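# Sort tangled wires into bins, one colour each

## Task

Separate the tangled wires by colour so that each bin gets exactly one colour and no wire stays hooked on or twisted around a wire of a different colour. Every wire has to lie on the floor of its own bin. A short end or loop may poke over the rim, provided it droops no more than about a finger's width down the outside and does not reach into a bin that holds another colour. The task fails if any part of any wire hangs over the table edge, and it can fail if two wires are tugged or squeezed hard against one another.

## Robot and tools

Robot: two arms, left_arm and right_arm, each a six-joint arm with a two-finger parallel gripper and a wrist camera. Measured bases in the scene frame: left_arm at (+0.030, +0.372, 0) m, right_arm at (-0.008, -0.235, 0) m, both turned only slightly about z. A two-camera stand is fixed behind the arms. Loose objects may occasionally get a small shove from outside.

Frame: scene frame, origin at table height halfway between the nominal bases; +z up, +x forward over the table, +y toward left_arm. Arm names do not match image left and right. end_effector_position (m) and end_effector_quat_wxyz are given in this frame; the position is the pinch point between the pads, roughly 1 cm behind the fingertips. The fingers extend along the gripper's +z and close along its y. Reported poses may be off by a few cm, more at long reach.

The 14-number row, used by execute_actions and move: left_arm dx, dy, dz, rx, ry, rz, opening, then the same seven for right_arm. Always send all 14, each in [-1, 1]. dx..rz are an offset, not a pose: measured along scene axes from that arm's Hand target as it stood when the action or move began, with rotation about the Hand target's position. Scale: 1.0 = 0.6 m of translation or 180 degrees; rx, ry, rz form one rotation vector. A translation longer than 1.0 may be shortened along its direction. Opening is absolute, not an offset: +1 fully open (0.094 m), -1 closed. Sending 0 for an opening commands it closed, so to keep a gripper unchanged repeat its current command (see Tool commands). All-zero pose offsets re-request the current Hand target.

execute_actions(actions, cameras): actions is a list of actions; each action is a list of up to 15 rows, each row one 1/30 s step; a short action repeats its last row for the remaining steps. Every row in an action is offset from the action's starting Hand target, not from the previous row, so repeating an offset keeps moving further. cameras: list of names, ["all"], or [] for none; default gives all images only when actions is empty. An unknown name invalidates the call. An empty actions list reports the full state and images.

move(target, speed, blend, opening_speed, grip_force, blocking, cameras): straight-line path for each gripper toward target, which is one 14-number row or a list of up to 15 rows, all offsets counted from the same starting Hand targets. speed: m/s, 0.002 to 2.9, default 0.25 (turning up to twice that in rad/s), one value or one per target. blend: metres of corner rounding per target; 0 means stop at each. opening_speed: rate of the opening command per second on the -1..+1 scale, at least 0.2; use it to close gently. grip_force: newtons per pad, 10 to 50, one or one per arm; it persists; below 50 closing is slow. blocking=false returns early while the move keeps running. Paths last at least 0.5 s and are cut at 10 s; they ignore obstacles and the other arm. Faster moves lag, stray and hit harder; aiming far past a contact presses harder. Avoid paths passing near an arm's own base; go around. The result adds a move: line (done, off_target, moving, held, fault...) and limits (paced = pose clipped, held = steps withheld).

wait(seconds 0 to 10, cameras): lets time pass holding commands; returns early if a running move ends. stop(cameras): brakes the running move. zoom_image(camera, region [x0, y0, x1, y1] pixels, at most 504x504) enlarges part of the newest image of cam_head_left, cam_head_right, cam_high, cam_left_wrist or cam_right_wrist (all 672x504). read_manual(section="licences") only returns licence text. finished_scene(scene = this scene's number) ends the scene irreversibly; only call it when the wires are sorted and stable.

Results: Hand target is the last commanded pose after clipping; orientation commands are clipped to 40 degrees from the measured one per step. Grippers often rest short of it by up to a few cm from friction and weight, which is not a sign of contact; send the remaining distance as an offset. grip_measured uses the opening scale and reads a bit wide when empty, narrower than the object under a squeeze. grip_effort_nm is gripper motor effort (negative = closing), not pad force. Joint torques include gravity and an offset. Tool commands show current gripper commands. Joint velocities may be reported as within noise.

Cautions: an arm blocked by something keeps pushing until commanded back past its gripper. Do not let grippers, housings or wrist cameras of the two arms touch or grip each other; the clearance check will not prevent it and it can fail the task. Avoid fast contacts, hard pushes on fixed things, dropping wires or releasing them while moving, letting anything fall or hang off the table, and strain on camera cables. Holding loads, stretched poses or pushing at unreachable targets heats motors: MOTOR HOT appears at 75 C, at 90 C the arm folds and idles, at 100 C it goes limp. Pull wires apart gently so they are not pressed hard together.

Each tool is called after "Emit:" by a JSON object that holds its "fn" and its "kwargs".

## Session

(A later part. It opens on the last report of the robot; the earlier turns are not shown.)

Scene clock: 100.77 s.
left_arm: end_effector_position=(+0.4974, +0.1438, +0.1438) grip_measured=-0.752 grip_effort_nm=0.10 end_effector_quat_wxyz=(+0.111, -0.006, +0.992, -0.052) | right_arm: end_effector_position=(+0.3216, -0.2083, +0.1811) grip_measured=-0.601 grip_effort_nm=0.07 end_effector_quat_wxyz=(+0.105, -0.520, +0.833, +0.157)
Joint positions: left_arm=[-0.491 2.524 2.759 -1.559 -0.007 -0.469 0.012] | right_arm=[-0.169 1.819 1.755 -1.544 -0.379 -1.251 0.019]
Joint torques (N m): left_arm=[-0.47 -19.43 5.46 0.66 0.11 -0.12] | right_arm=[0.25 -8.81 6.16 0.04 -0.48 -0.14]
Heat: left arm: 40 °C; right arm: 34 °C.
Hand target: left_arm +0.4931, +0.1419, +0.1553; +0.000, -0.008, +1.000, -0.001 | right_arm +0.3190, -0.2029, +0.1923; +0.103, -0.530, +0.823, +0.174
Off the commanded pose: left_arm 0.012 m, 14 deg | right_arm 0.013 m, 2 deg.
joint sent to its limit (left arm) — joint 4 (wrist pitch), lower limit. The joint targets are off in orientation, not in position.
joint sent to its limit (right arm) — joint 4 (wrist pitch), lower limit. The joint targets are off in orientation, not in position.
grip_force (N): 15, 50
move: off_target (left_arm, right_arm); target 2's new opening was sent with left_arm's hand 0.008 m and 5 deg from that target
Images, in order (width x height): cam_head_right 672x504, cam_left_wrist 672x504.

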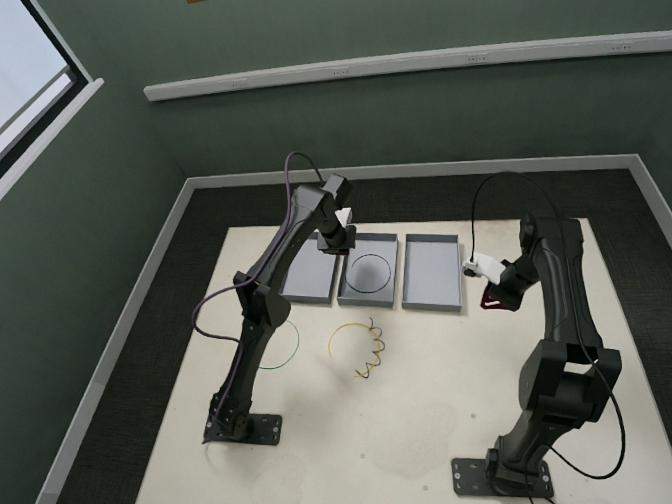

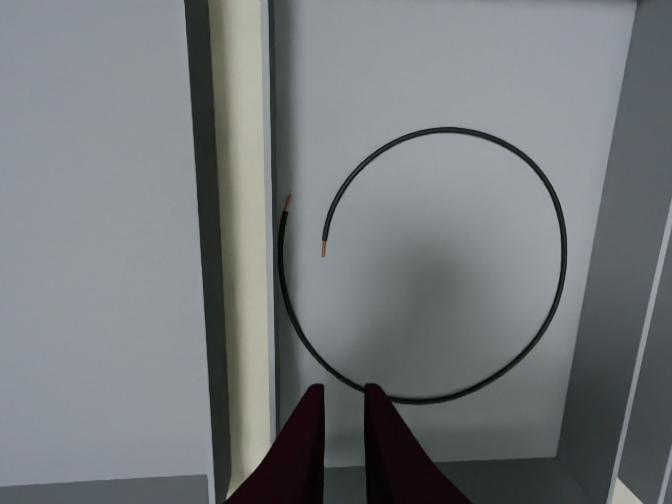

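Emit:
{"fn": "move", "kwargs": {"target": [[-0.4218,0.42,-0.05,0,0,0,-0.6,0,0,0,0,0,0,-0.6]], "speed": 0.25, "cameras": ["cam_left_wrist"]}}

Scene clock: 103.37 s.
left_arm: end_effector_position=(+0.2439, +0.3929, +0.1248) grip_measured=-0.602 grip_effort_nm=0.10 end_effector_quat_wxyz=(-0.001, -0.012, +1.000, -0.002) | right_arm: end_effector_position=(+0.3216, -0.2083, +0.1811) grip_measured=-0.601 grip_effort_nm=0.07 end_effector_quat_wxyz=(+0.105, -0.520, +0.833, +0.157)
Joint positions: left_arm=[0.064 1.357 1.111 -1.328 0.004 0.074 0.019] | right_arm=[-0.169 1.819 1.755 -1.544 -0.379 -1.251 0.019]
Joint torques (N m): left_arm=[0.38 -6.57 5.71 0.11 0.02 0.08] | right_arm=[0.24 -8.81 6.13 0.04 -0.49 -0.13]
Heat: left arm: 40 °C; right arm: 34 °C.
Hand target: left_arm +0.2399, +0.3939, +0.1255; +0.000, -0.008, +1.000, -0.001 | right_arm +0.3190, -0.2029, +0.1923; +0.103, -0.530, +0.823, +0.174
Off the commanded pose: left_arm 0.004 m, 0 deg | right_arm 0.013 m, 2 deg.
joint sent to its limit (right arm) — joint 4 (wrist pitch), lower limit. The joint targets are off in orientation, not in position.
grip_force (N): 15, 50
move: off_target (right_arm)
Images, in order (width x height): cam_left_wrist 672x504.

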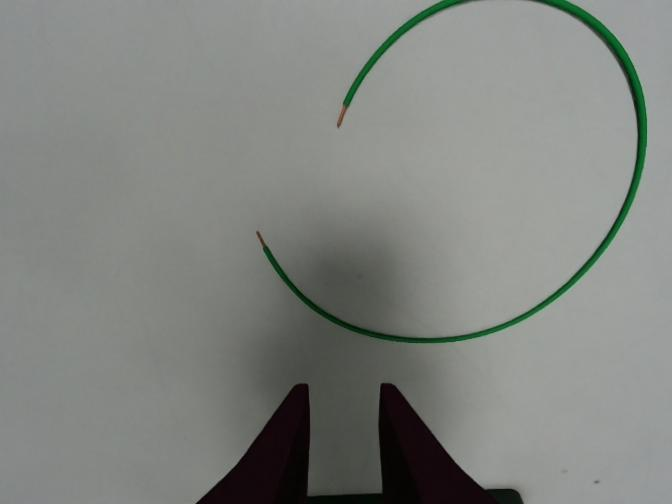

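Emit:
{"fn": "move", "kwargs": {"target": [[0.112,-0.01,-0.12,0,0,-0.16,-0.5,0,0,0,0,0,0,-0.6]], "speed": 0.2, "cameras": ["cam_left_wrist"]}}

Scene clock: 105.70 s.
left_arm: end_effector_position=(+0.3046, +0.3885, +0.0559) grip_measured=-0.502 grip_effort_nm=0.11 end_effector_quat_wxyz=(-0.001, +0.233, +0.973, -0.002) | right_arm: end_effector_position=(+0.3216, -0.2083, +0.1811) grip_measured=-0.601 grip_effort_nm=0.07 end_effector_quat_wxyz=(+0.105, -0.520, +0.833, +0.157)
Joint positions: left_arm=[0.027 1.631 1.086 -1.028 0.004 0.53 0.023] | right_arm=[-0.169 1.819 1.755 -1.544 -0.379 -1.251 0.019]
Joint torques (N m): left_arm=[-0.44 -6.86 6.37 0.29 0.01 0.11] | right_arm=[0.24 -8.83 6.16 0.04 -0.48 -0.13]
Heat: left arm: 40 °C; right arm: 33 °C.
Hand target: left_arm +0.3071, +0.3879, +0.0534; +0.000, +0.241, +0.971, -0.001 | right_arm +0.3190, -0.2029, +0.1923; +0.103, -0.530, +0.823, +0.174
Off the commanded pose: left_arm 0.004 m, 1 deg | right_arm 0.013 m, 2 deg.
joint sent to its limit (right arm) — joint 4 (wrist pitch), lower limit. The joint targets are off in orientation, not in position.
grip_force (N): 15, 50
move: off_target (right_arm)
Images, in order (width x height): cam_left_wrist 672x504.

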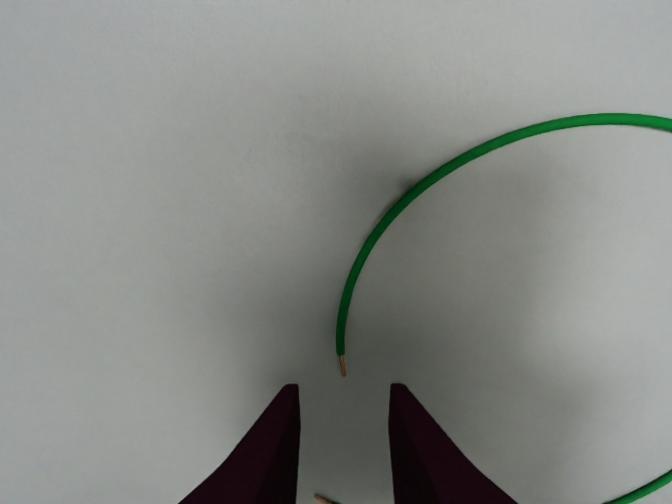

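Emit:
{"fn": "move", "kwargs": {"target": [[0.014,-0.006,-0.02,0,0,0,-0.5,0,0,0,0,0,0,-0.6],[0.014,-0.006,-0.041,0,0,0,-0.5,0,0,0,0,0,0,-0.6],[0.014,-0.006,-0.041,0,0,0,-1,0,0,0,0,0,0,-0.6]], "speed": 0.1, "cameras": ["cam_left_wrist"]}}

Scene clock: 109.93 s.
left_arm: end_effector_position=(+0.3164, +0.3854, +0.0339) grip_measured=-0.930 grip_effort_nm=-0.34 end_effector_quat_wxyz=(+0.004, +0.239, +0.971, -0.001) | right_arm: end_effector_position=(+0.3216, -0.2083, +0.1811) grip_measured=-0.601 grip_effort_nm=0.07 end_effector_quat_wxyz=(+0.105, -0.520, +0.833, +0.157)
Joint positions: left_arm=[0.013 1.693 1.062 -0.932 0.004 0.53 0.003] | right_arm=[-0.169 1.819 1.755 -1.544 -0.379 -1.251 0.019]
Joint torques (N m): left_arm=[-0.5 -7.24 5.48 0.31 0.01 -0.06] | right_arm=[0.27 -8.79 6.13 0.05 -0.49 -0.14]
Heat: left arm: 40 °C; right arm: 33 °C.
Hand target: left_arm +0.3156, +0.3843, +0.0288; +0.000, +0.241, +0.971, -0.001 | right_arm +0.3190, -0.2029, +0.1923; +0.103, -0.530, +0.823, +0.174
Off the commanded pose: left_arm 0.005 m, 1 deg | right_arm 0.013 m, 2 deg.
joint sent to its limit (right arm) — joint 4 (wrist pitch), lower limit. The joint targets are off in orientation, not in position.
grip_force (N): 15, 50
move: off_target (right_arm)
Images, in order (width x height): cam_left_wrist 672x504.

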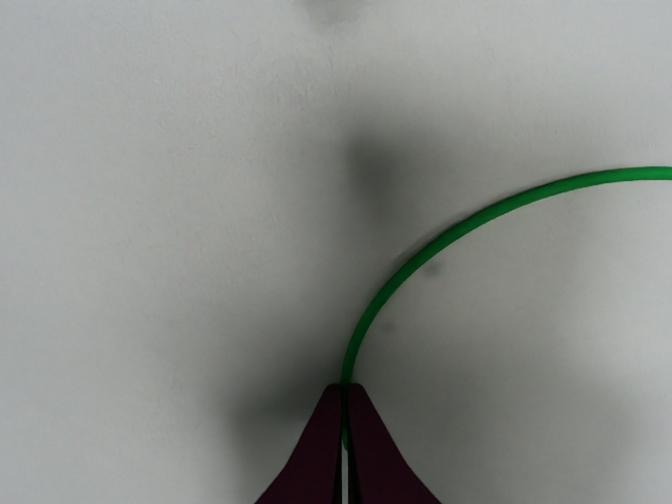

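Emit:
{"fn": "move", "kwargs": {"target": [[0.0,0,0.38,0,0,0,-1,0,0,0,0,0,0,-0.6],[0.29,-0.09,0.38,0,0,0.155,-1,0,0,0,0,0,0,-0.6],[0.305,-0.115,0.12,0,0,0.155,-1,0,0,0,0,0,0,-0.6]], "speed": 0.15, "blend": [0.03,0,0], "cameras": ["cam_left_wrist","cam_head_right"]}}

Scene clock: 115.70 s.
left_arm: end_effector_position=(+0.4965, +0.3176, +0.1027) grip_measured=-0.933 grip_effort_nm=-0.38 end_effector_quat_wxyz=(+0.011, +0.002, +1.000, -0.003) | right_arm: end_effector_position=(+0.3216, -0.2083, +0.1811) grip_measured=-0.601 grip_effort_nm=0.07 end_effector_quat_wxyz=(+0.105, -0.520, +0.833, +0.157)
Joint positions: left_arm=[-0.149 2.432 2.442 -1.558 0.004 -0.113 0.003] | right_arm=[-0.169 1.819 1.755 -1.544 -0.379 -1.251 0.019]
Joint torques (N m): left_arm=[-0.47 -14.49 8.2 0.12 0.02 -0.12] | right_arm=[0.29 -8.85 6.13 0.04 -0.48 -0.14]
Heat: left arm: 40 °C; right arm: 33 °C.
Hand target: left_arm +0.4986, +0.3154, +0.1008; +0.000, -0.001, +1.000, -0.001 | right_arm +0.3190, -0.2029, +0.1923; +0.103, -0.530, +0.823, +0.174
Off the commanded pose: left_arm 0.004 m, 1 deg | right_arm 0.013 m, 2 deg.
joint sent to its limit (left arm) — joint 4 (wrist pitch), lower limit. The joint targets still meet the commanded pose.
joint sent to its limit (right arm) — joint 4 (wrist pitch), lower limit. The joint targets are off in orientation, not in position.
grip_force (N): 15, 50
move: off_target (right_arm)
Images, in order (width x height): cam_head_right 672x504, cam_left_wrist 672x504.

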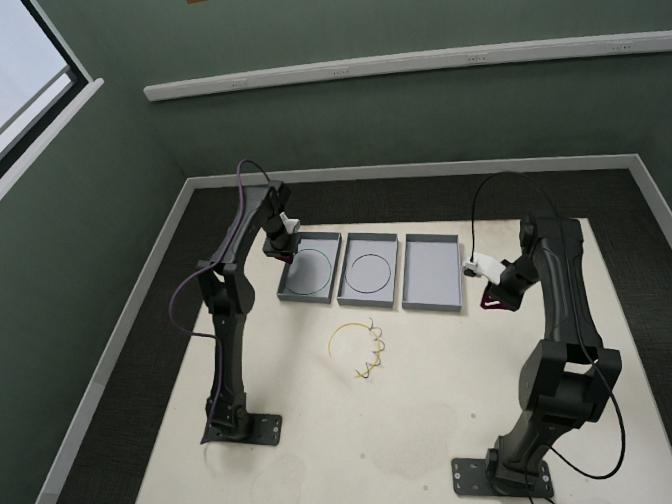

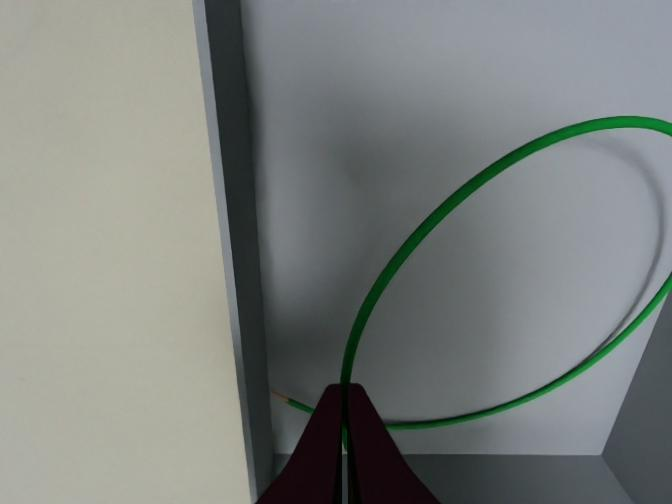

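Emit:
{"fn": "move", "kwargs": {"target": [[0.005,-0.005,-0.095,0,0,0,-1,0,0,0,0,0,0,-0.6],[0.005,-0.005,-0.095,0,0,0,-0.75,0,0,0,0,0,0,-0.6],[0.005,-0.005,0.12,0,0,0,-0.75,0,0,0,0,0,0,-0.6]], "speed": 0.12, "cameras": ["cam_head_right","cam_left_wrist"]}}

Scene clock: 119.10 s.
left_arm: end_effector_position=(+0.5023, +0.3144, +0.1591) grip_measured=-0.752 grip_effort_nm=0.10 end_effector_quat_wxyz=(+0.082, +0.002, +0.997, -0.012) | right_arm: end_effector_position=(+0.3216, -0.2083, +0.1811) grip_measured=-0.601 grip_effort_nm=0.07 end_effector_quat_wxyz=(+0.105, -0.520, +0.833, +0.157)
Joint positions: left_arm=[-0.155 2.33 2.482 -1.556 0.004 -0.118 0.012] | right_arm=[-0.169 1.819 1.755 -1.544 -0.379 -1.251 0.019]
Joint torques (N m): left_arm=[-0.5 -17.29 7.62 0.44 0.01 -0.12] | right_arm=[0.23 -8.83 6.13 0.04 -0.49 -0.14]
Heat: left arm: 40 °C; right arm: 33 °C.
Hand target: left_arm +0.5016, +0.3123, +0.1727; +0.000, +0.000, +1.000, -0.001 | right_arm +0.3190, -0.2029, +0.1923; +0.103, -0.530, +0.823, +0.174
Off the commanded pose: left_arm 0.014 m, 10 deg | right_arm 0.013 m, 2 deg.
joint sent to its limit (left arm) — joint 4 (wrist pitch), lower limit. The joint targets are off in orientation, not in position.
joint sent to its limit (right arm) — joint 4 (wrist pitch), lower limit. The joint targets are off in orientation, not in position.
grip_force (N): 15, 50
move: off_target (left_arm, right_arm); target 2's new opening was sent with left_arm's hand 0.011 m and 1 deg from that target
Images, in order (width x height): cam_head_right 672x504, cam_left_wrist 672x504.

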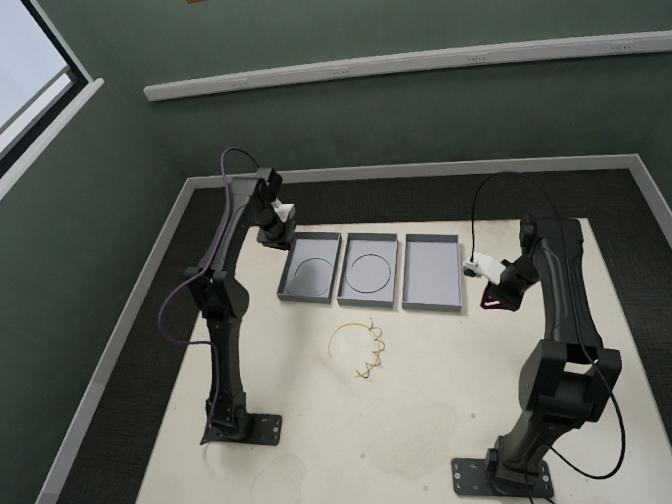

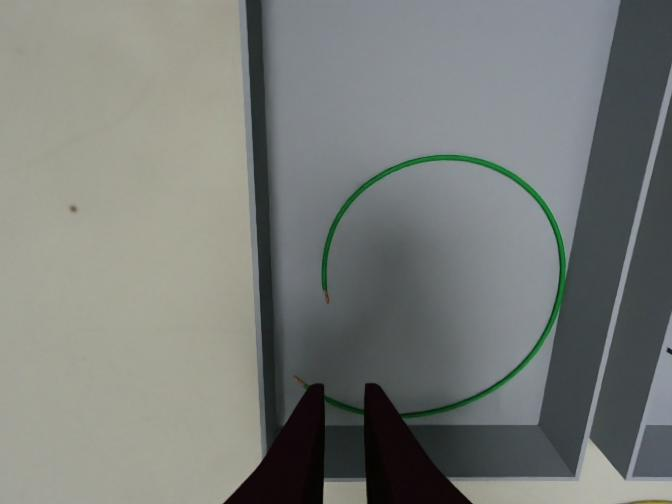

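Emit:
{"fn": "move", "kwargs": {"target": [[-0.4518,-0.24,0.0,0,0,0,-0.6,0,0,0,0,0,0,-0.6]], "speed": 0.25, "cameras": ["cam_left_wrist"]}}

Scene clock: 121.73 s.
left_arm: end_effector_position=(+0.2334, +0.1627, +0.1691) grip_measured=-0.602 grip_effort_nm=0.10 end_effector_quat_wxyz=(-0.003, +0.006, +1.000, -0.001) | right_arm: end_effector_position=(+0.3216, -0.2083, +0.1811) grip_measured=-0.601 grip_effort_nm=0.07 end_effector_quat_wxyz=(+0.105, -0.520, +0.833, +0.157)
Joint positions: left_arm=[-0.831 1.659 1.57 -1.484 0.006 -0.784 0.019] | right_arm=[-0.169 1.819 1.755 -1.544 -0.379 -1.251 0.019]
Joint torques (N m): left_arm=[0.25 -10.69 5.55 0.05 -0.01 -0.14] | right_arm=[0.23 -8.81 6.13 0.04 -0.49 -0.14]
Heat: left arm: 40 °C; right arm: 33 °C.
Hand target: left_arm +0.2305, +0.1683, +0.1728; +0.000, +0.000, +1.000, -0.001 | right_arm +0.3190, -0.2029, +0.1923; +0.103, -0.530, +0.823, +0.174
Off the commanded pose: left_arm 0.007 m, 1 deg | right_arm 0.013 m, 2 deg.
joint sent to its limit (right arm) — joint 4 (wrist pitch), lower limit. The joint targets are off in orientation, not in position.
grip_force (N): 15, 50
move: off_target (right_arm)
Images, in order (width x height): cam_left_wrist 672x504.

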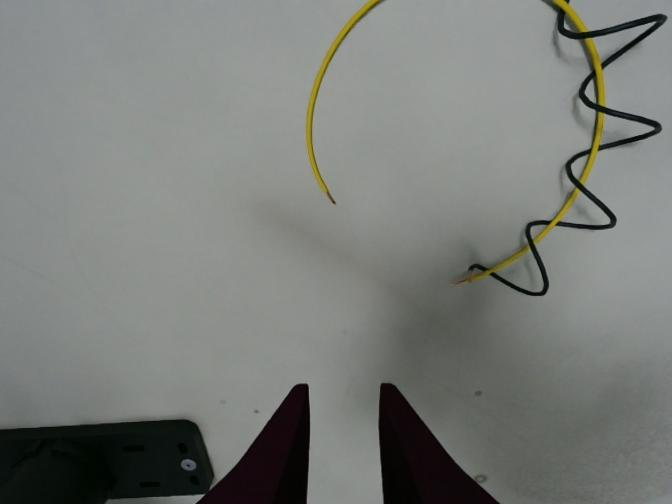

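Emit:
{"fn": "move", "kwargs": {"target": [[0.047,0.02,-0.2,0,0,0.07,-0.5,0,0,0,0,0,0,-0.6]], "speed": 0.2, "cameras": ["cam_left_wrist"]}}

Scene clock: 124.80 s.
left_arm: end_effector_position=(+0.2576, +0.1791, +0.0564) grip_measured=-0.502 grip_effort_nm=0.10 end_effector_quat_wxyz=(+0.000, -0.104, +0.995, -0.004) | right_arm: end_effector_position=(+0.3216, -0.2083, +0.1811) grip_measured=-0.601 grip_effort_nm=0.07 end_effector_quat_wxyz=(+0.105, -0.520, +0.833, +0.157)
Joint positions: left_arm=[-0.734 1.708 1.173 -1.031 0.006 -0.909 0.023] | right_arm=[-0.169 1.819 1.755 -1.544 -0.379 -1.251 0.019]
Joint torques (N m): left_arm=[0.18 -8.02 5.87 0.25 -0.01 -0.14] | right_arm=[0.27 -8.8 6.16 0.04 -0.49 -0.14]
Motor temperatures (°C): left_arm=[25 39 39 35 26 22 26] | right_arm=[27 33 33 33 26 26 24]
Heat: left arm: 39 °C; right arm: 33 °C.
Hand target: left_arm +0.2587, +0.1803, +0.0528; +0.000, -0.110, +0.994, -0.001 | right_arm +0.3190, -0.2029, +0.1923; +0.103, -0.530, +0.823, +0.174
Off the commanded pose: left_arm 0.004 m, 1 deg | right_arm 0.013 m, 2 deg.
joint sent to its limit (right arm) — joint 4 (wrist pitch), lower limit. The joint targets are off in orientation, not in position.
grip_force (N): 15, 50
move: off_target (right_arm)
Images, in order (width x height): cam_left_wrist 672x504.

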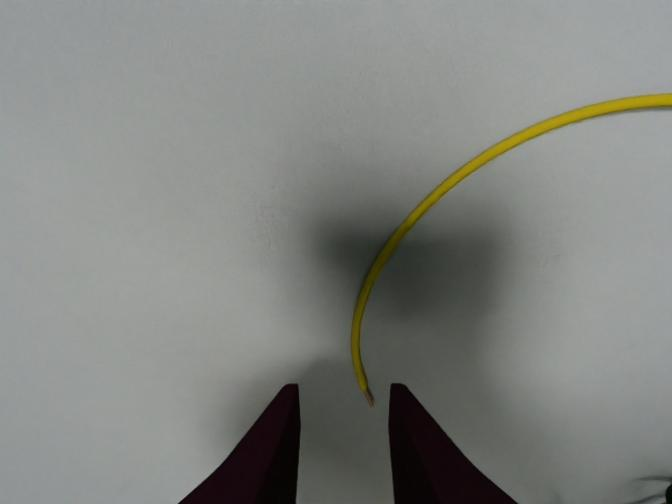

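Emit:
{"fn": "move", "kwargs": {"target": [[0,0,-0.041,0,0,0,-0.5,0,0,0,0,0,0,-0.6],[0,0,-0.041,0,0,0,-1,0,0,0,0,0,0,-0.6],[0.03,0.05,0.01,-0.167,0,-0.05,-1,0,0,0,0,0,0,-0.6]], "speed": 0.1, "cameras": ["cam_left_wrist","cam_head_right"]}}

Emit:
{"fn": "zoom_image", "kwargs": {"camera": "cam_head_right", "region": [280, 290, 420, 400]}}

Scene clock: 132.00 s.
left_arm: end_effector_position=(+0.2788, +0.2116, +0.0549) grip_measured=-0.928 grip_effort_nm=-0.37 end_effector_quat_wxyz=(-0.032, -0.036, +0.968, -0.248) | right_arm: end_effector_position=(+0.3216, -0.2083, +0.1811) grip_measured=-0.601 grip_effort_nm=0.07 end_effector_quat_wxyz=(+0.105, -0.520, +0.833, +0.157)
Joint positions: left_arm=[-0.314 1.604 0.957 -0.82 0.495 -0.381 0.003] | right_arm=[-0.169 1.819 1.755 -1.544 -0.379 -1.251 0.019]
Joint torques (N m): left_arm=[0.32 -9.28 5.45 0.41 0.64 0.12] | right_arm=[0.25 -8.83 6.16 0.05 -0.49 -0.14]
Heat: left arm: 39 °C; right arm: 33 °C.
Hand target: left_arm +0.2766, +0.2103, +0.0587; -0.029, -0.029, +0.965, -0.258 | right_arm +0.3190, -0.2029, +0.1923; +0.103, -0.530, +0.823, +0.174
Off the commanded pose: left_arm 0.005 m, 1 deg | right_arm 0.013 m, 2 deg.
joint sent to its limit (right arm) — joint 4 (wrist pitch), lower limit. The joint targets are off in orientation, not in position.
grip_force (N): 15, 50
move: off_target (right_arm)
Images, in order (width x height): cam_head_right 672x504, cam_left_wrist 672x504.

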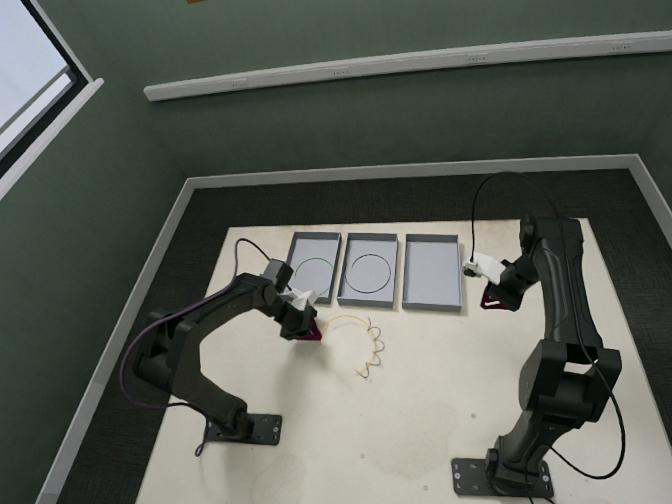

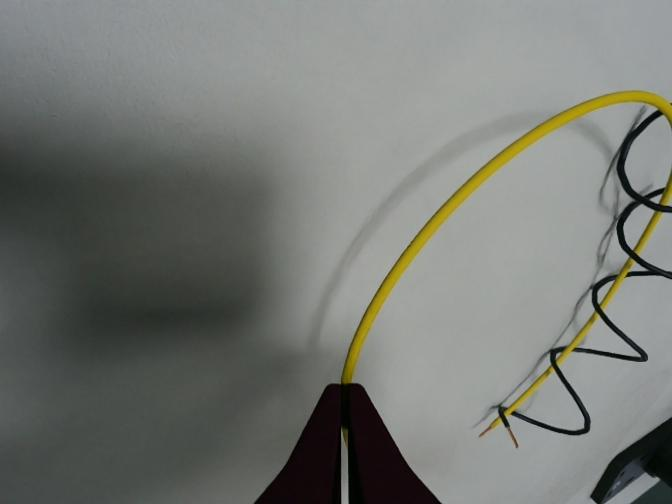

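Scaled by 3.600.

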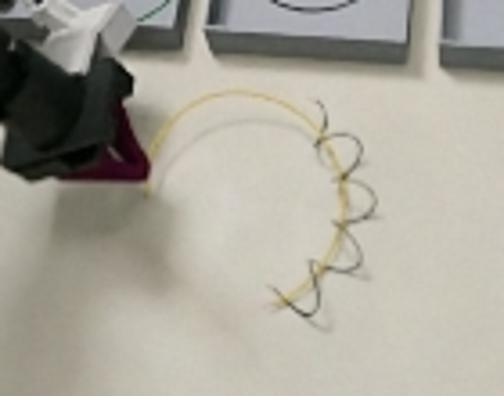

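Emit:
{"fn": "move", "kwargs": {"target": [[0,0,0,0,0,0,-1,0.043,0.469,-0.08,0,0,0,-0.45],[0,0,0,0,0,0,-1,0.043,0.469,-0.22,0,0,0,-0.45]], "speed": 0.2, "cameras": ["cam_right_wrist","cam_head_right"]}}

Scene clock: 135.80 s.
left_arm: end_effector_position=(+0.2788, +0.2115, +0.0550) grip_measured=-0.928 grip_effort_nm=-0.38 end_effector_quat_wxyz=(-0.032, -0.035, +0.968, -0.248) | right_arm: end_effector_position=(+0.3437, +0.0798, +0.0660) grip_measured=-0.451 grip_effort_nm=0.07 end_effector_quat_wxyz=(+0.105, -0.535, +0.820, +0.173)
Joint positions: left_arm=[-0.314 1.604 0.957 -0.82 0.496 -0.38 0.003] | right_arm=[0.556 2.15 1.753 -0.945 -0.342 -0.518 0.026]
Joint torques (N m): left_arm=[0.32 -9.26 5.46 0.41 0.65 0.12] | right_arm=[-0.47 -9.18 5.2 0.74 -0.22 0.09]
Heat: left arm: 39 °C; right arm: 33 °C.
Hand target: left_arm +0.2766, +0.2103, +0.0587; -0.029, -0.029, +0.965, -0.258 | right_arm +0.3448, +0.0785, +0.0602; +0.103, -0.530, +0.823, +0.174
Off the commanded pose: left_arm 0.005 m, 1 deg | right_arm 0.006 m, 1 deg.
grip_force (N): 15, 50
move: done
Images, in order (width x height): cam_head_right 672x504, cam_right_wrist 672x504.

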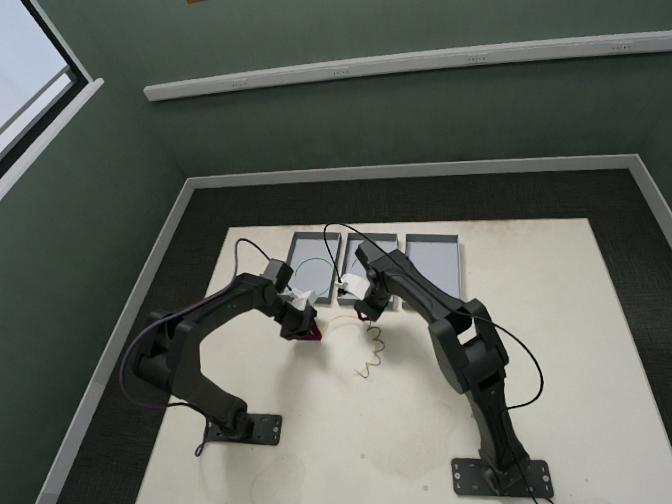

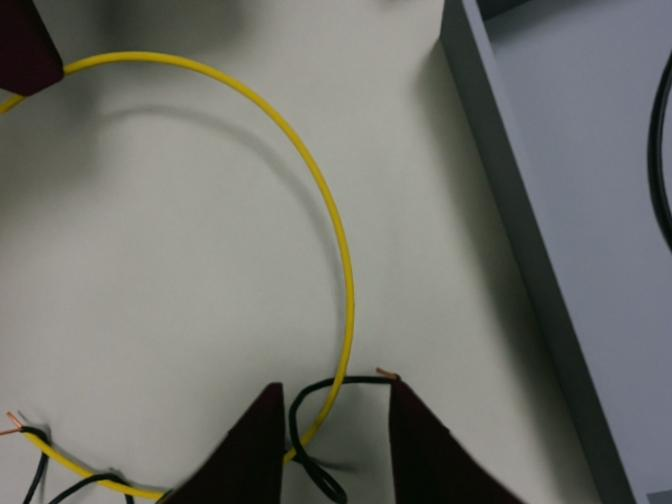

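Emit:
{"fn": "move", "kwargs": {"target": [[0,0,0,0,0,0,-1,0.014,0.02,0,0,0,0,-0.45],[0,0,0,0,0,0,-1,0.014,0.02,-0.055,0,0,0,-0.45]], "speed": 0.1, "cameras": ["cam_right_wrist"]}}

Scene clock: 137.90 s.
left_arm: end_effector_position=(+0.2788, +0.2115, +0.0550) grip_measured=-0.928 grip_effort_nm=-0.38 end_effector_quat_wxyz=(-0.032, -0.035, +0.968, -0.248) | right_arm: end_effector_position=(+0.3548, +0.0891, +0.0338) grip_measured=-0.451 grip_effort_nm=0.07 end_effector_quat_wxyz=(+0.106, -0.532, +0.822, +0.173)
Joint positions: left_arm=[-0.314 1.604 0.957 -0.82 0.496 -0.38 0.003] | right_arm=[0.56 2.232 1.754 -0.86 -0.339 -0.506 0.026]
Joint torques (N m): left_arm=[0.34 -9.28 5.45 0.41 0.65 0.12] | right_arm=[0.31 -9.5 5.27 0.76 -0.21 0.08]
Heat: left arm: 39 °C; right arm: 33 °C.
Hand target: left_arm +0.2766, +0.2103, +0.0587; -0.029, -0.029, +0.965, -0.258 | right_arm +0.3533, +0.0905, +0.0272; +0.103, -0.530, +0.823, +0.174
Off the commanded pose: left_arm 0.005 m, 1 deg | right_arm 0.007 m, 0 deg.
grip_force (N): 15, 50
move: done
Images, in order (width x height): cam_right_wrist 672x504.

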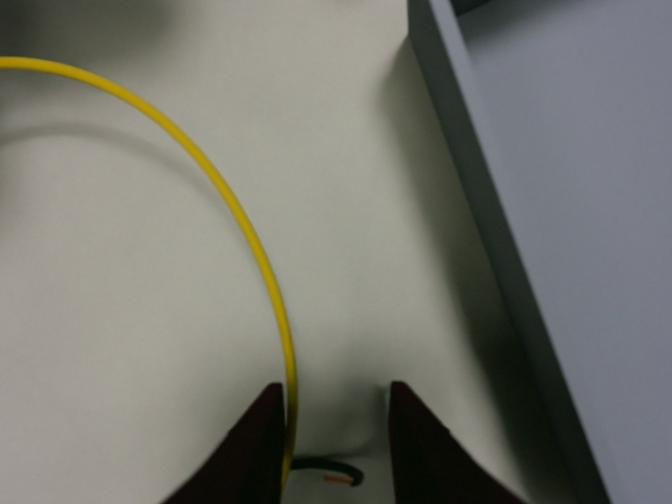

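Emit:
{"fn": "move", "kwargs": {"target": [[0,0,0,0,0,0,-1,0,0,0.025,0,0,0,-0.45],[0,0,0,0,0,0,-1,-0.013,0.006,0.025,0,0,0,-0.45],[0,0,0,0,0,0,-1,-0.013,0.006,-0.025,0,0,0,-0.7]], "speed": 0.1, "cameras": ["cam_right_wrist"]}}

Scene clock: 142.80 s.
left_arm: end_effector_position=(+0.2788, +0.2115, +0.0550) grip_measured=-0.928 grip_effort_nm=-0.38 end_effector_quat_wxyz=(-0.032, -0.035, +0.968, -0.248) | right_arm: end_effector_position=(+0.3474, +0.0941, +0.0194) grip_measured=-0.699 grip_effort_nm=-0.08 end_effector_quat_wxyz=(+0.108, -0.533, +0.821, +0.174)
Joint positions: left_arm=[-0.314 1.604 0.957 -0.82 0.496 -0.38 0.003] | right_arm=[0.578 2.232 1.693 -0.791 -0.336 -0.489 0.014]
Joint torques (N m): left_arm=[0.32 -9.28 5.45 0.41 0.65 0.12] | right_arm=[0.18 -9.51 4.9 0.76 -0.2 0.09]
Heat: left arm: 39 °C; right arm: 34 °C.
Hand target: left_arm +0.2766, +0.2103, +0.0587; -0.029, -0.029, +0.965, -0.258 | right_arm +0.3455, +0.0941, +0.0122; +0.103, -0.530, +0.823, +0.174
Off the commanded pose: left_arm 0.005 m, 1 deg | right_arm 0.007 m, 1 deg.
grip_force (N): 15, 50
move: done
Images, in order (width x height): cam_right_wrist 672x504.

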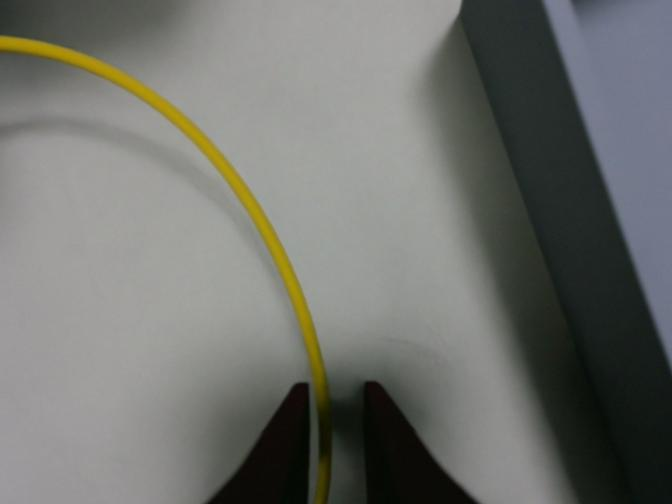

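Emit:
{"fn": "move", "kwargs": {"target": [[0.072,0.2,0.03,0,0,0,-1,0,0,0,0,0,0,-0.8],[0.094,0.361,0.149,0,0,0,-1,0,0,0,0,0,0,-0.8]], "speed": 0.08, "blend": [0.02,0], "cameras": ["all"]}}

Emit:
{"fn": "zoom_image", "kwargs": {"camera": "cam_head_right", "region": [240, 280, 400, 390]}}

Scene clock: 147.43 s.
left_arm: end_effector_position=(+0.3305, +0.4250, +0.1440) grip_measured=-0.928 grip_effort_nm=-0.38 end_effector_quat_wxyz=(-0.012, -0.043, +0.967, -0.251) | right_arm: end_effector_position=(+0.3477, +0.0943, +0.0194) grip_measured=-0.799 grip_effort_nm=-0.08 end_effector_quat_wxyz=(+0.108, -0.533, +0.821, +0.174)
Joint positions: left_arm=[0.402 1.865 1.62 -1.557 0.457 0.4 0.003] | right_arm=[0.578 2.232 1.693 -0.789 -0.336 -0.489 0.009]
Joint torques (N m): left_arm=[0.09 -10.02 7.86 -0.48 0.39 0.14] | right_arm=[0.18 -9.54 4.9 0.76 -0.2 0.09]
Heat: left arm: 40 °C; right arm: 34 °C.
Hand target: left_arm +0.3330, +0.4269, +0.1481; -0.029, -0.029, +0.965, -0.258 | right_arm +0.3455, +0.0941, +0.0122; +0.103, -0.530, +0.823, +0.174
Off the commanded pose: left_arm 0.005 m, 3 deg | right_arm 0.008 m, 1 deg.
joint sent to its limit (left arm) — joint 4 (wrist pitch), lower limit. The joint targets are off in orientation, not in position.
grip_force (N): 15, 50
move: off_target (left_arm); blend cut to 0 m at target 1

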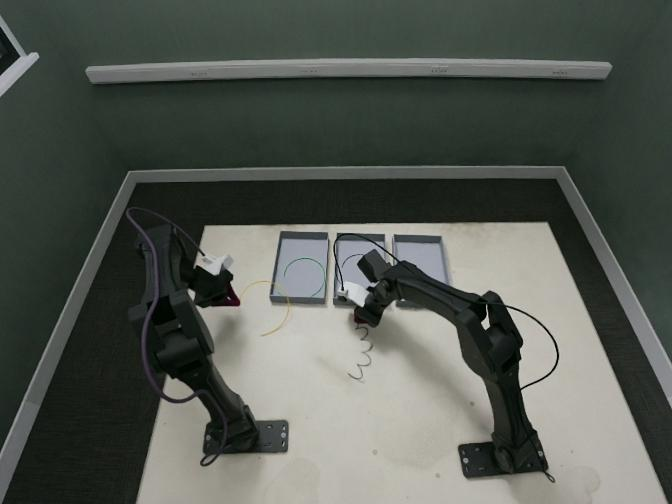

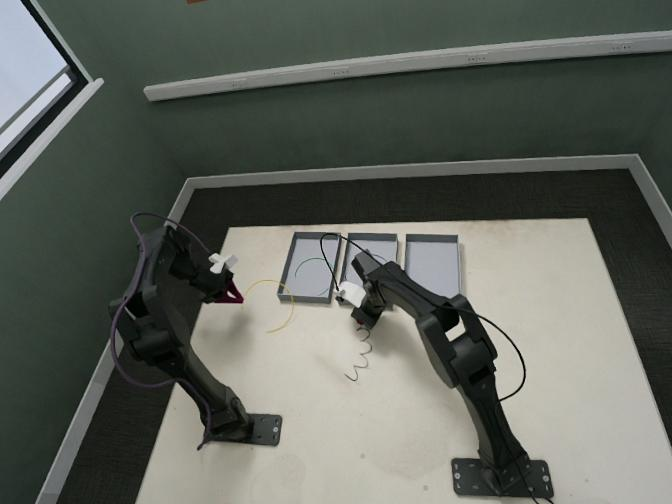

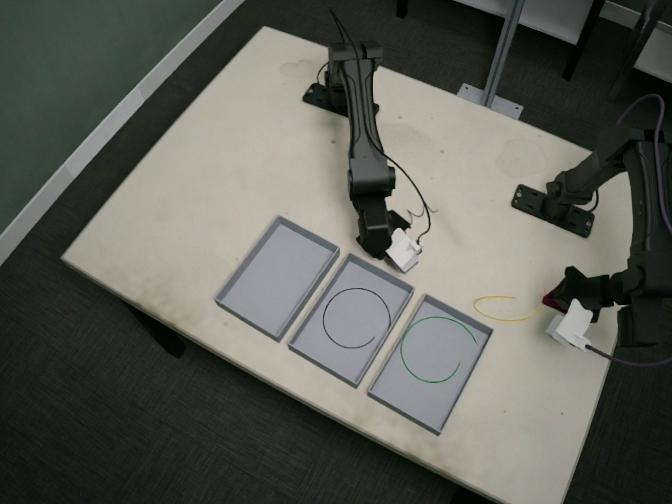

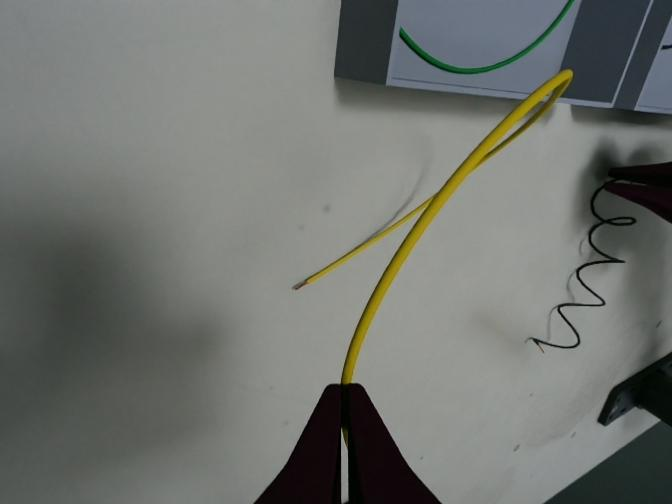

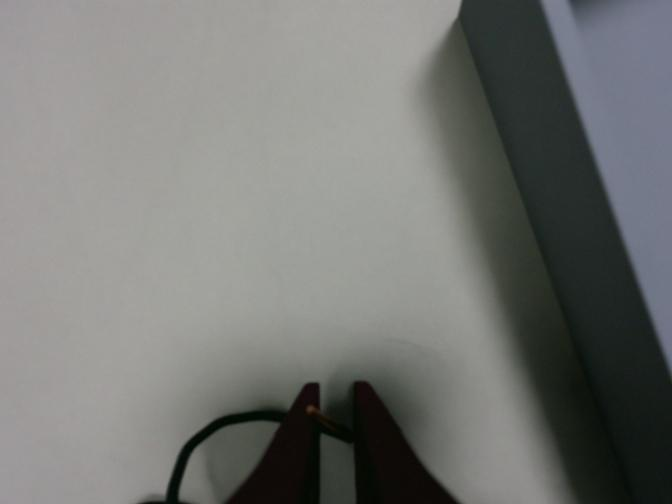

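Scaled by 3.150.

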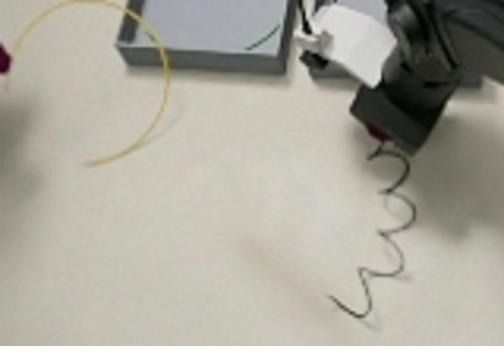

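Emit:
{"fn": "move", "kwargs": {"target": [0,0,0,0,0,0,-1,0,0,0,0,0,0,-1], "grip_force": [15,20], "cameras": ["cam_right_wrist"]}}

Emit:
{"fn": "move", "kwargs": {"target": [0,0,0,0,0,0,-1,-0.02,-0.04,0.1,0,0,0,-1], "speed": 0.1, "cameras": ["cam_right_wrist","cam_head_right","cam_left_wrist"]}}

Emit:
{"fn": "zoom_image", "kwargs": {"camera": "cam_head_right", "region": [310, 280, 430, 390]}}

Scene clock: 148.57 s.
left_arm: end_effector_position=(+0.3304, +0.4250, +0.1441) grip_measured=-0.928 grip_effort_nm=-0.38 end_effector_quat_wxyz=(-0.012, -0.043, +0.967, -0.251) | right_arm: end_effector_position=(+0.3478, +0.0944, +0.0195) grip_measured=-0.931 grip_effort_nm=-0.47 end_effector_quat_wxyz=(+0.108, -0.532, +0.822, +0.174)
Joint positions: left_arm=[0.402 1.865 1.62 -1.557 0.457 0.401 0.003] | right_arm=[0.578 2.232 1.693 -0.789 -0.336 -0.488 0.003]
Joint torques (N m): left_arm=[0.09 -10.02 7.86 -0.45 0.39 0.12] | right_arm=[0.18 -9.52 4.92 0.75 -0.19 0.06]
Heat: left arm: 40 °C; right arm: 34 °C.
Hand target: left_arm +0.3330, +0.4269, +0.1481; -0.029, -0.029, +0.965, -0.258 | right_arm +0.3455, +0.0941, +0.0122; +0.103, -0.530, +0.823, +0.174
Off the commanded pose: left_arm 0.005 m, 3 deg | right_arm 0.008 m, 1 deg.
joint sent to its limit (left arm) — joint 4 (wrist pitch), lower limit. The joint targets are off in orientation, not in position.
grip_force (N): 15, 20
move: off_target (left_arm)
Images, in order (width x height): cam_right_wrist 672x504.

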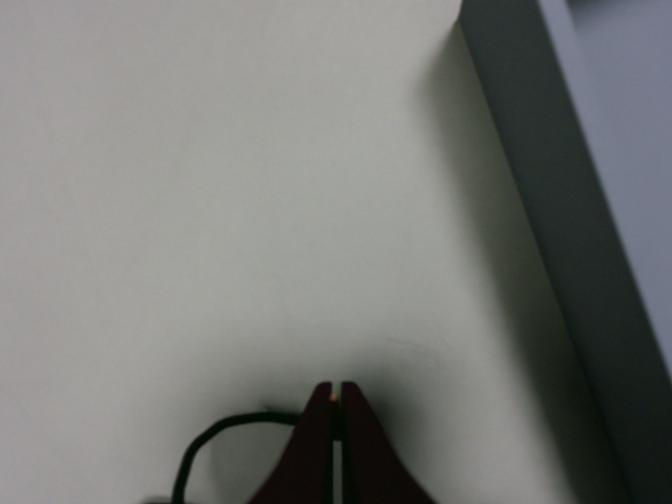

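Scene clock: 149.87 s.
left_arm: end_effector_position=(+0.3304, +0.4250, +0.1441) grip_measured=-0.928 grip_effort_nm=-0.38 end_effector_quat_wxyz=(-0.012, -0.043, +0.967, -0.251) | right_arm: end_effector_position=(+0.3333, +0.0708, +0.0597) grip_measured=-0.932 grip_effort_nm=-0.48 end_effector_quat_wxyz=(+0.092, -0.526, +0.828, +0.171)
Joint positions: left_arm=[0.402 1.865 1.62 -1.557 0.457 0.401 0.003] | right_arm=[0.555 2.122 1.689 -0.935 -0.336 -0.501 0.003]
Joint torques (N m): left_arm=[0.09 -10 7.86 -0.45 0.39 0.12] | right_arm=[-0.49 -11.81 6 0.49 -0.27 -0.13]
Heat: left arm: 40 °C; right arm: 35 °C.
Hand target: left_arm +0.3330, +0.4269, +0.1481; -0.029, -0.029, +0.965, -0.258 | right_arm +0.3335, +0.0700, +0.0722; +0.103, -0.530, +0.823, +0.174
Off the commanded pose: left_arm 0.005 m, 3 deg | right_arm 0.013 m, 1 deg.
joint sent to its limit (left arm) — joint 4 (wrist pitch), lower limit. The joint targets are off in orientation, not in position.
grip_force (N): 15, 20
move: off_target (left_arm, right_arm)
Images, in order (width x height): cam_head_right 672x504, cam_left_wrist 672x504, cam_right_wrist 672x504.

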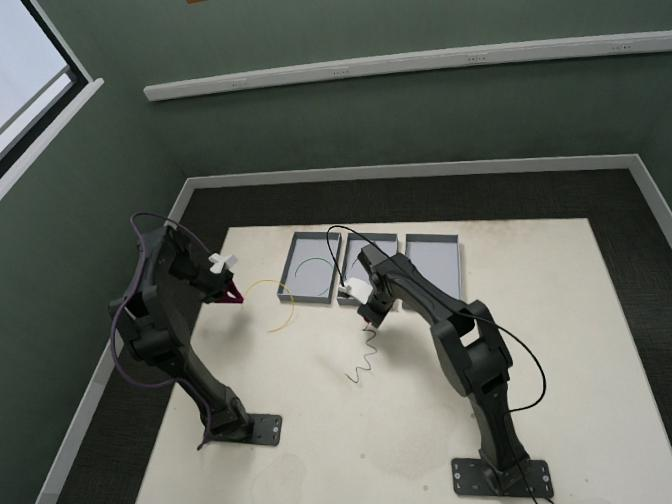

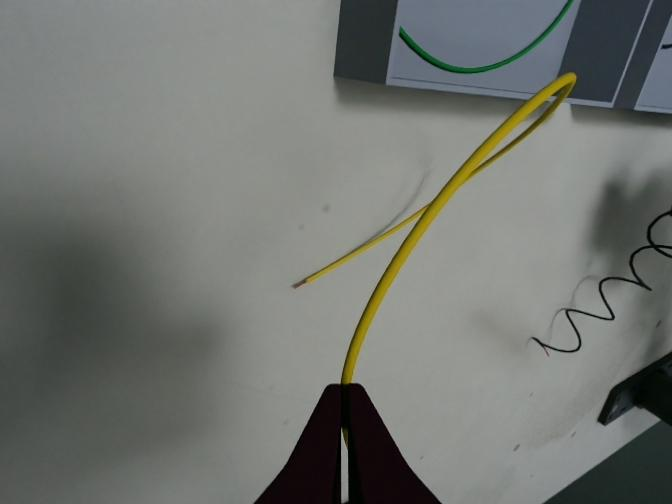

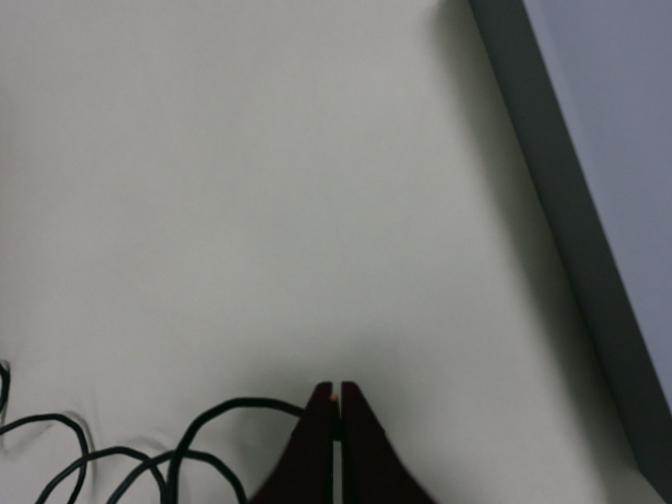

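Scaled by 4.200.

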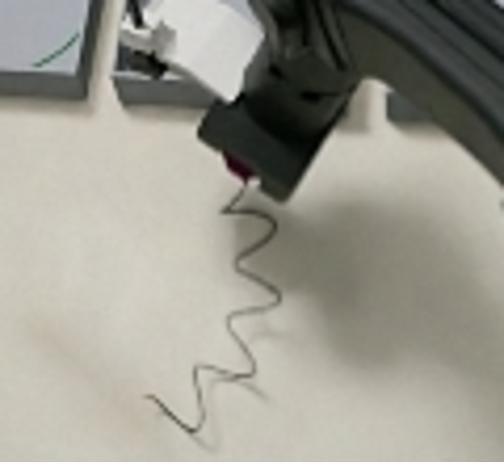

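Emit:
{"fn": "move", "kwargs": {"target": [[0,0,0,0,0,0,-1,0,0,0.4,0,0,0,-1],[0,0,0,0,0,0,-1,0.33,0.02,0.4,-0.1234,0.0786,-0.3547,-1]], "speed": 0.15, "grip_force": [15,35], "cameras": ["cam_right_wrist","cam_head_right","cam_high"]}}

Scene clock: 157.43 s.
left_arm: end_effector_position=(+0.3304, +0.4250, +0.1441) grip_measured=-0.928 grip_effort_nm=-0.38 end_effector_quat_wxyz=(-0.012, -0.043, +0.967, -0.251) | right_arm: end_effector_position=(+0.5241, +0.0836, +0.3090) grip_measured=-0.944 grip_effort_nm=-0.76 end_effector_quat_wxyz=(+0.395, -0.010, +0.886, +0.245)
Joint positions: left_arm=[0.402 1.865 1.62 -1.557 0.457 0.401 0.003] | right_arm=[0.486 2.411 2.842 -1.036 -0.032 0.523 0.003]
Joint torques (N m): left_arm=[0.09 -10.02 7.86 -0.45 0.39 0.12] | right_arm=[-0.68 -9.85 8.05 1.74 0.07 0.1]
Heat: left arm: 40 °C; right arm: 35 °C.
Hand target: left_arm +0.3330, +0.4269, +0.1481; -0.029, -0.029, +0.965, -0.258 | right_arm +0.5314, +0.0821, +0.3122; +0.110, -0.006, +0.991, +0.076
Off the commanded pose: left_arm 0.005 m, 3 deg | right_arm 0.008 m, 57 deg; orientation clipped.
elbow stopped short (right arm): the move would have taken joint 3 (elbow) straighter than the controller allows.
joint sent to its limit (left arm) — joint 4 (wrist pitch), lower limit. The joint targets are off in orientation, not in position.
grip_force (N): 15, 35
move: off_target (left_arm, right_arm); limits=paced
Images, in order (width x height): cam_head_right 672x504, cam_high 672x504, cam_right_wrist 672x504.

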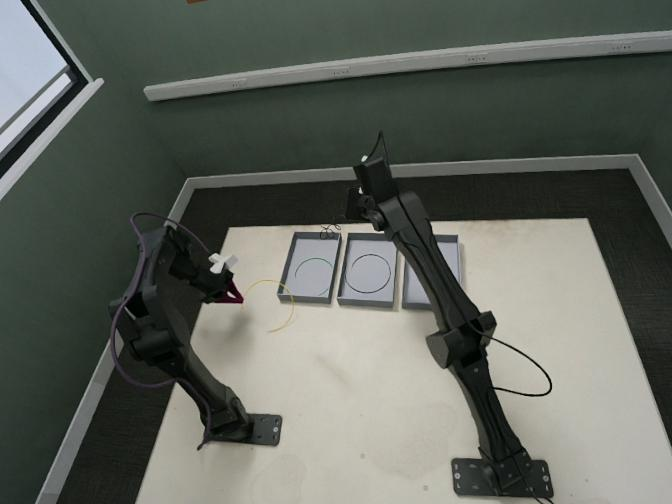

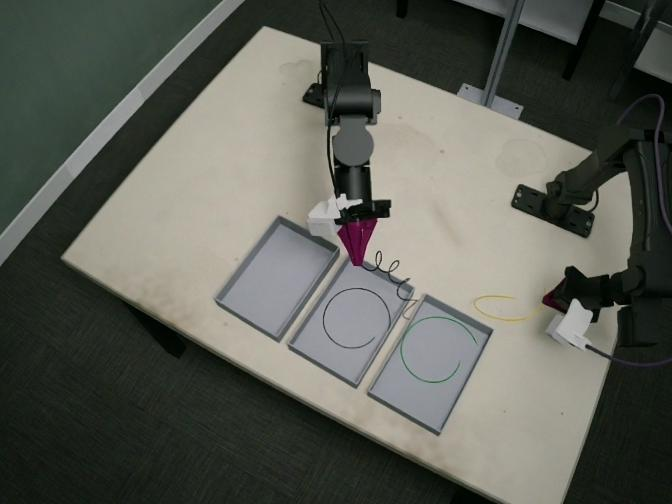

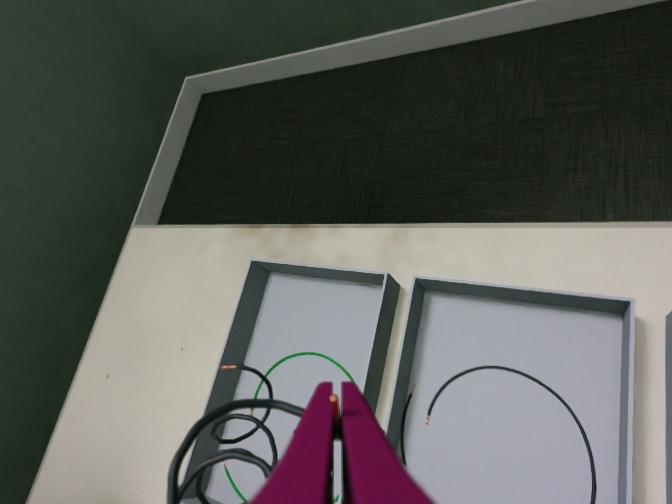

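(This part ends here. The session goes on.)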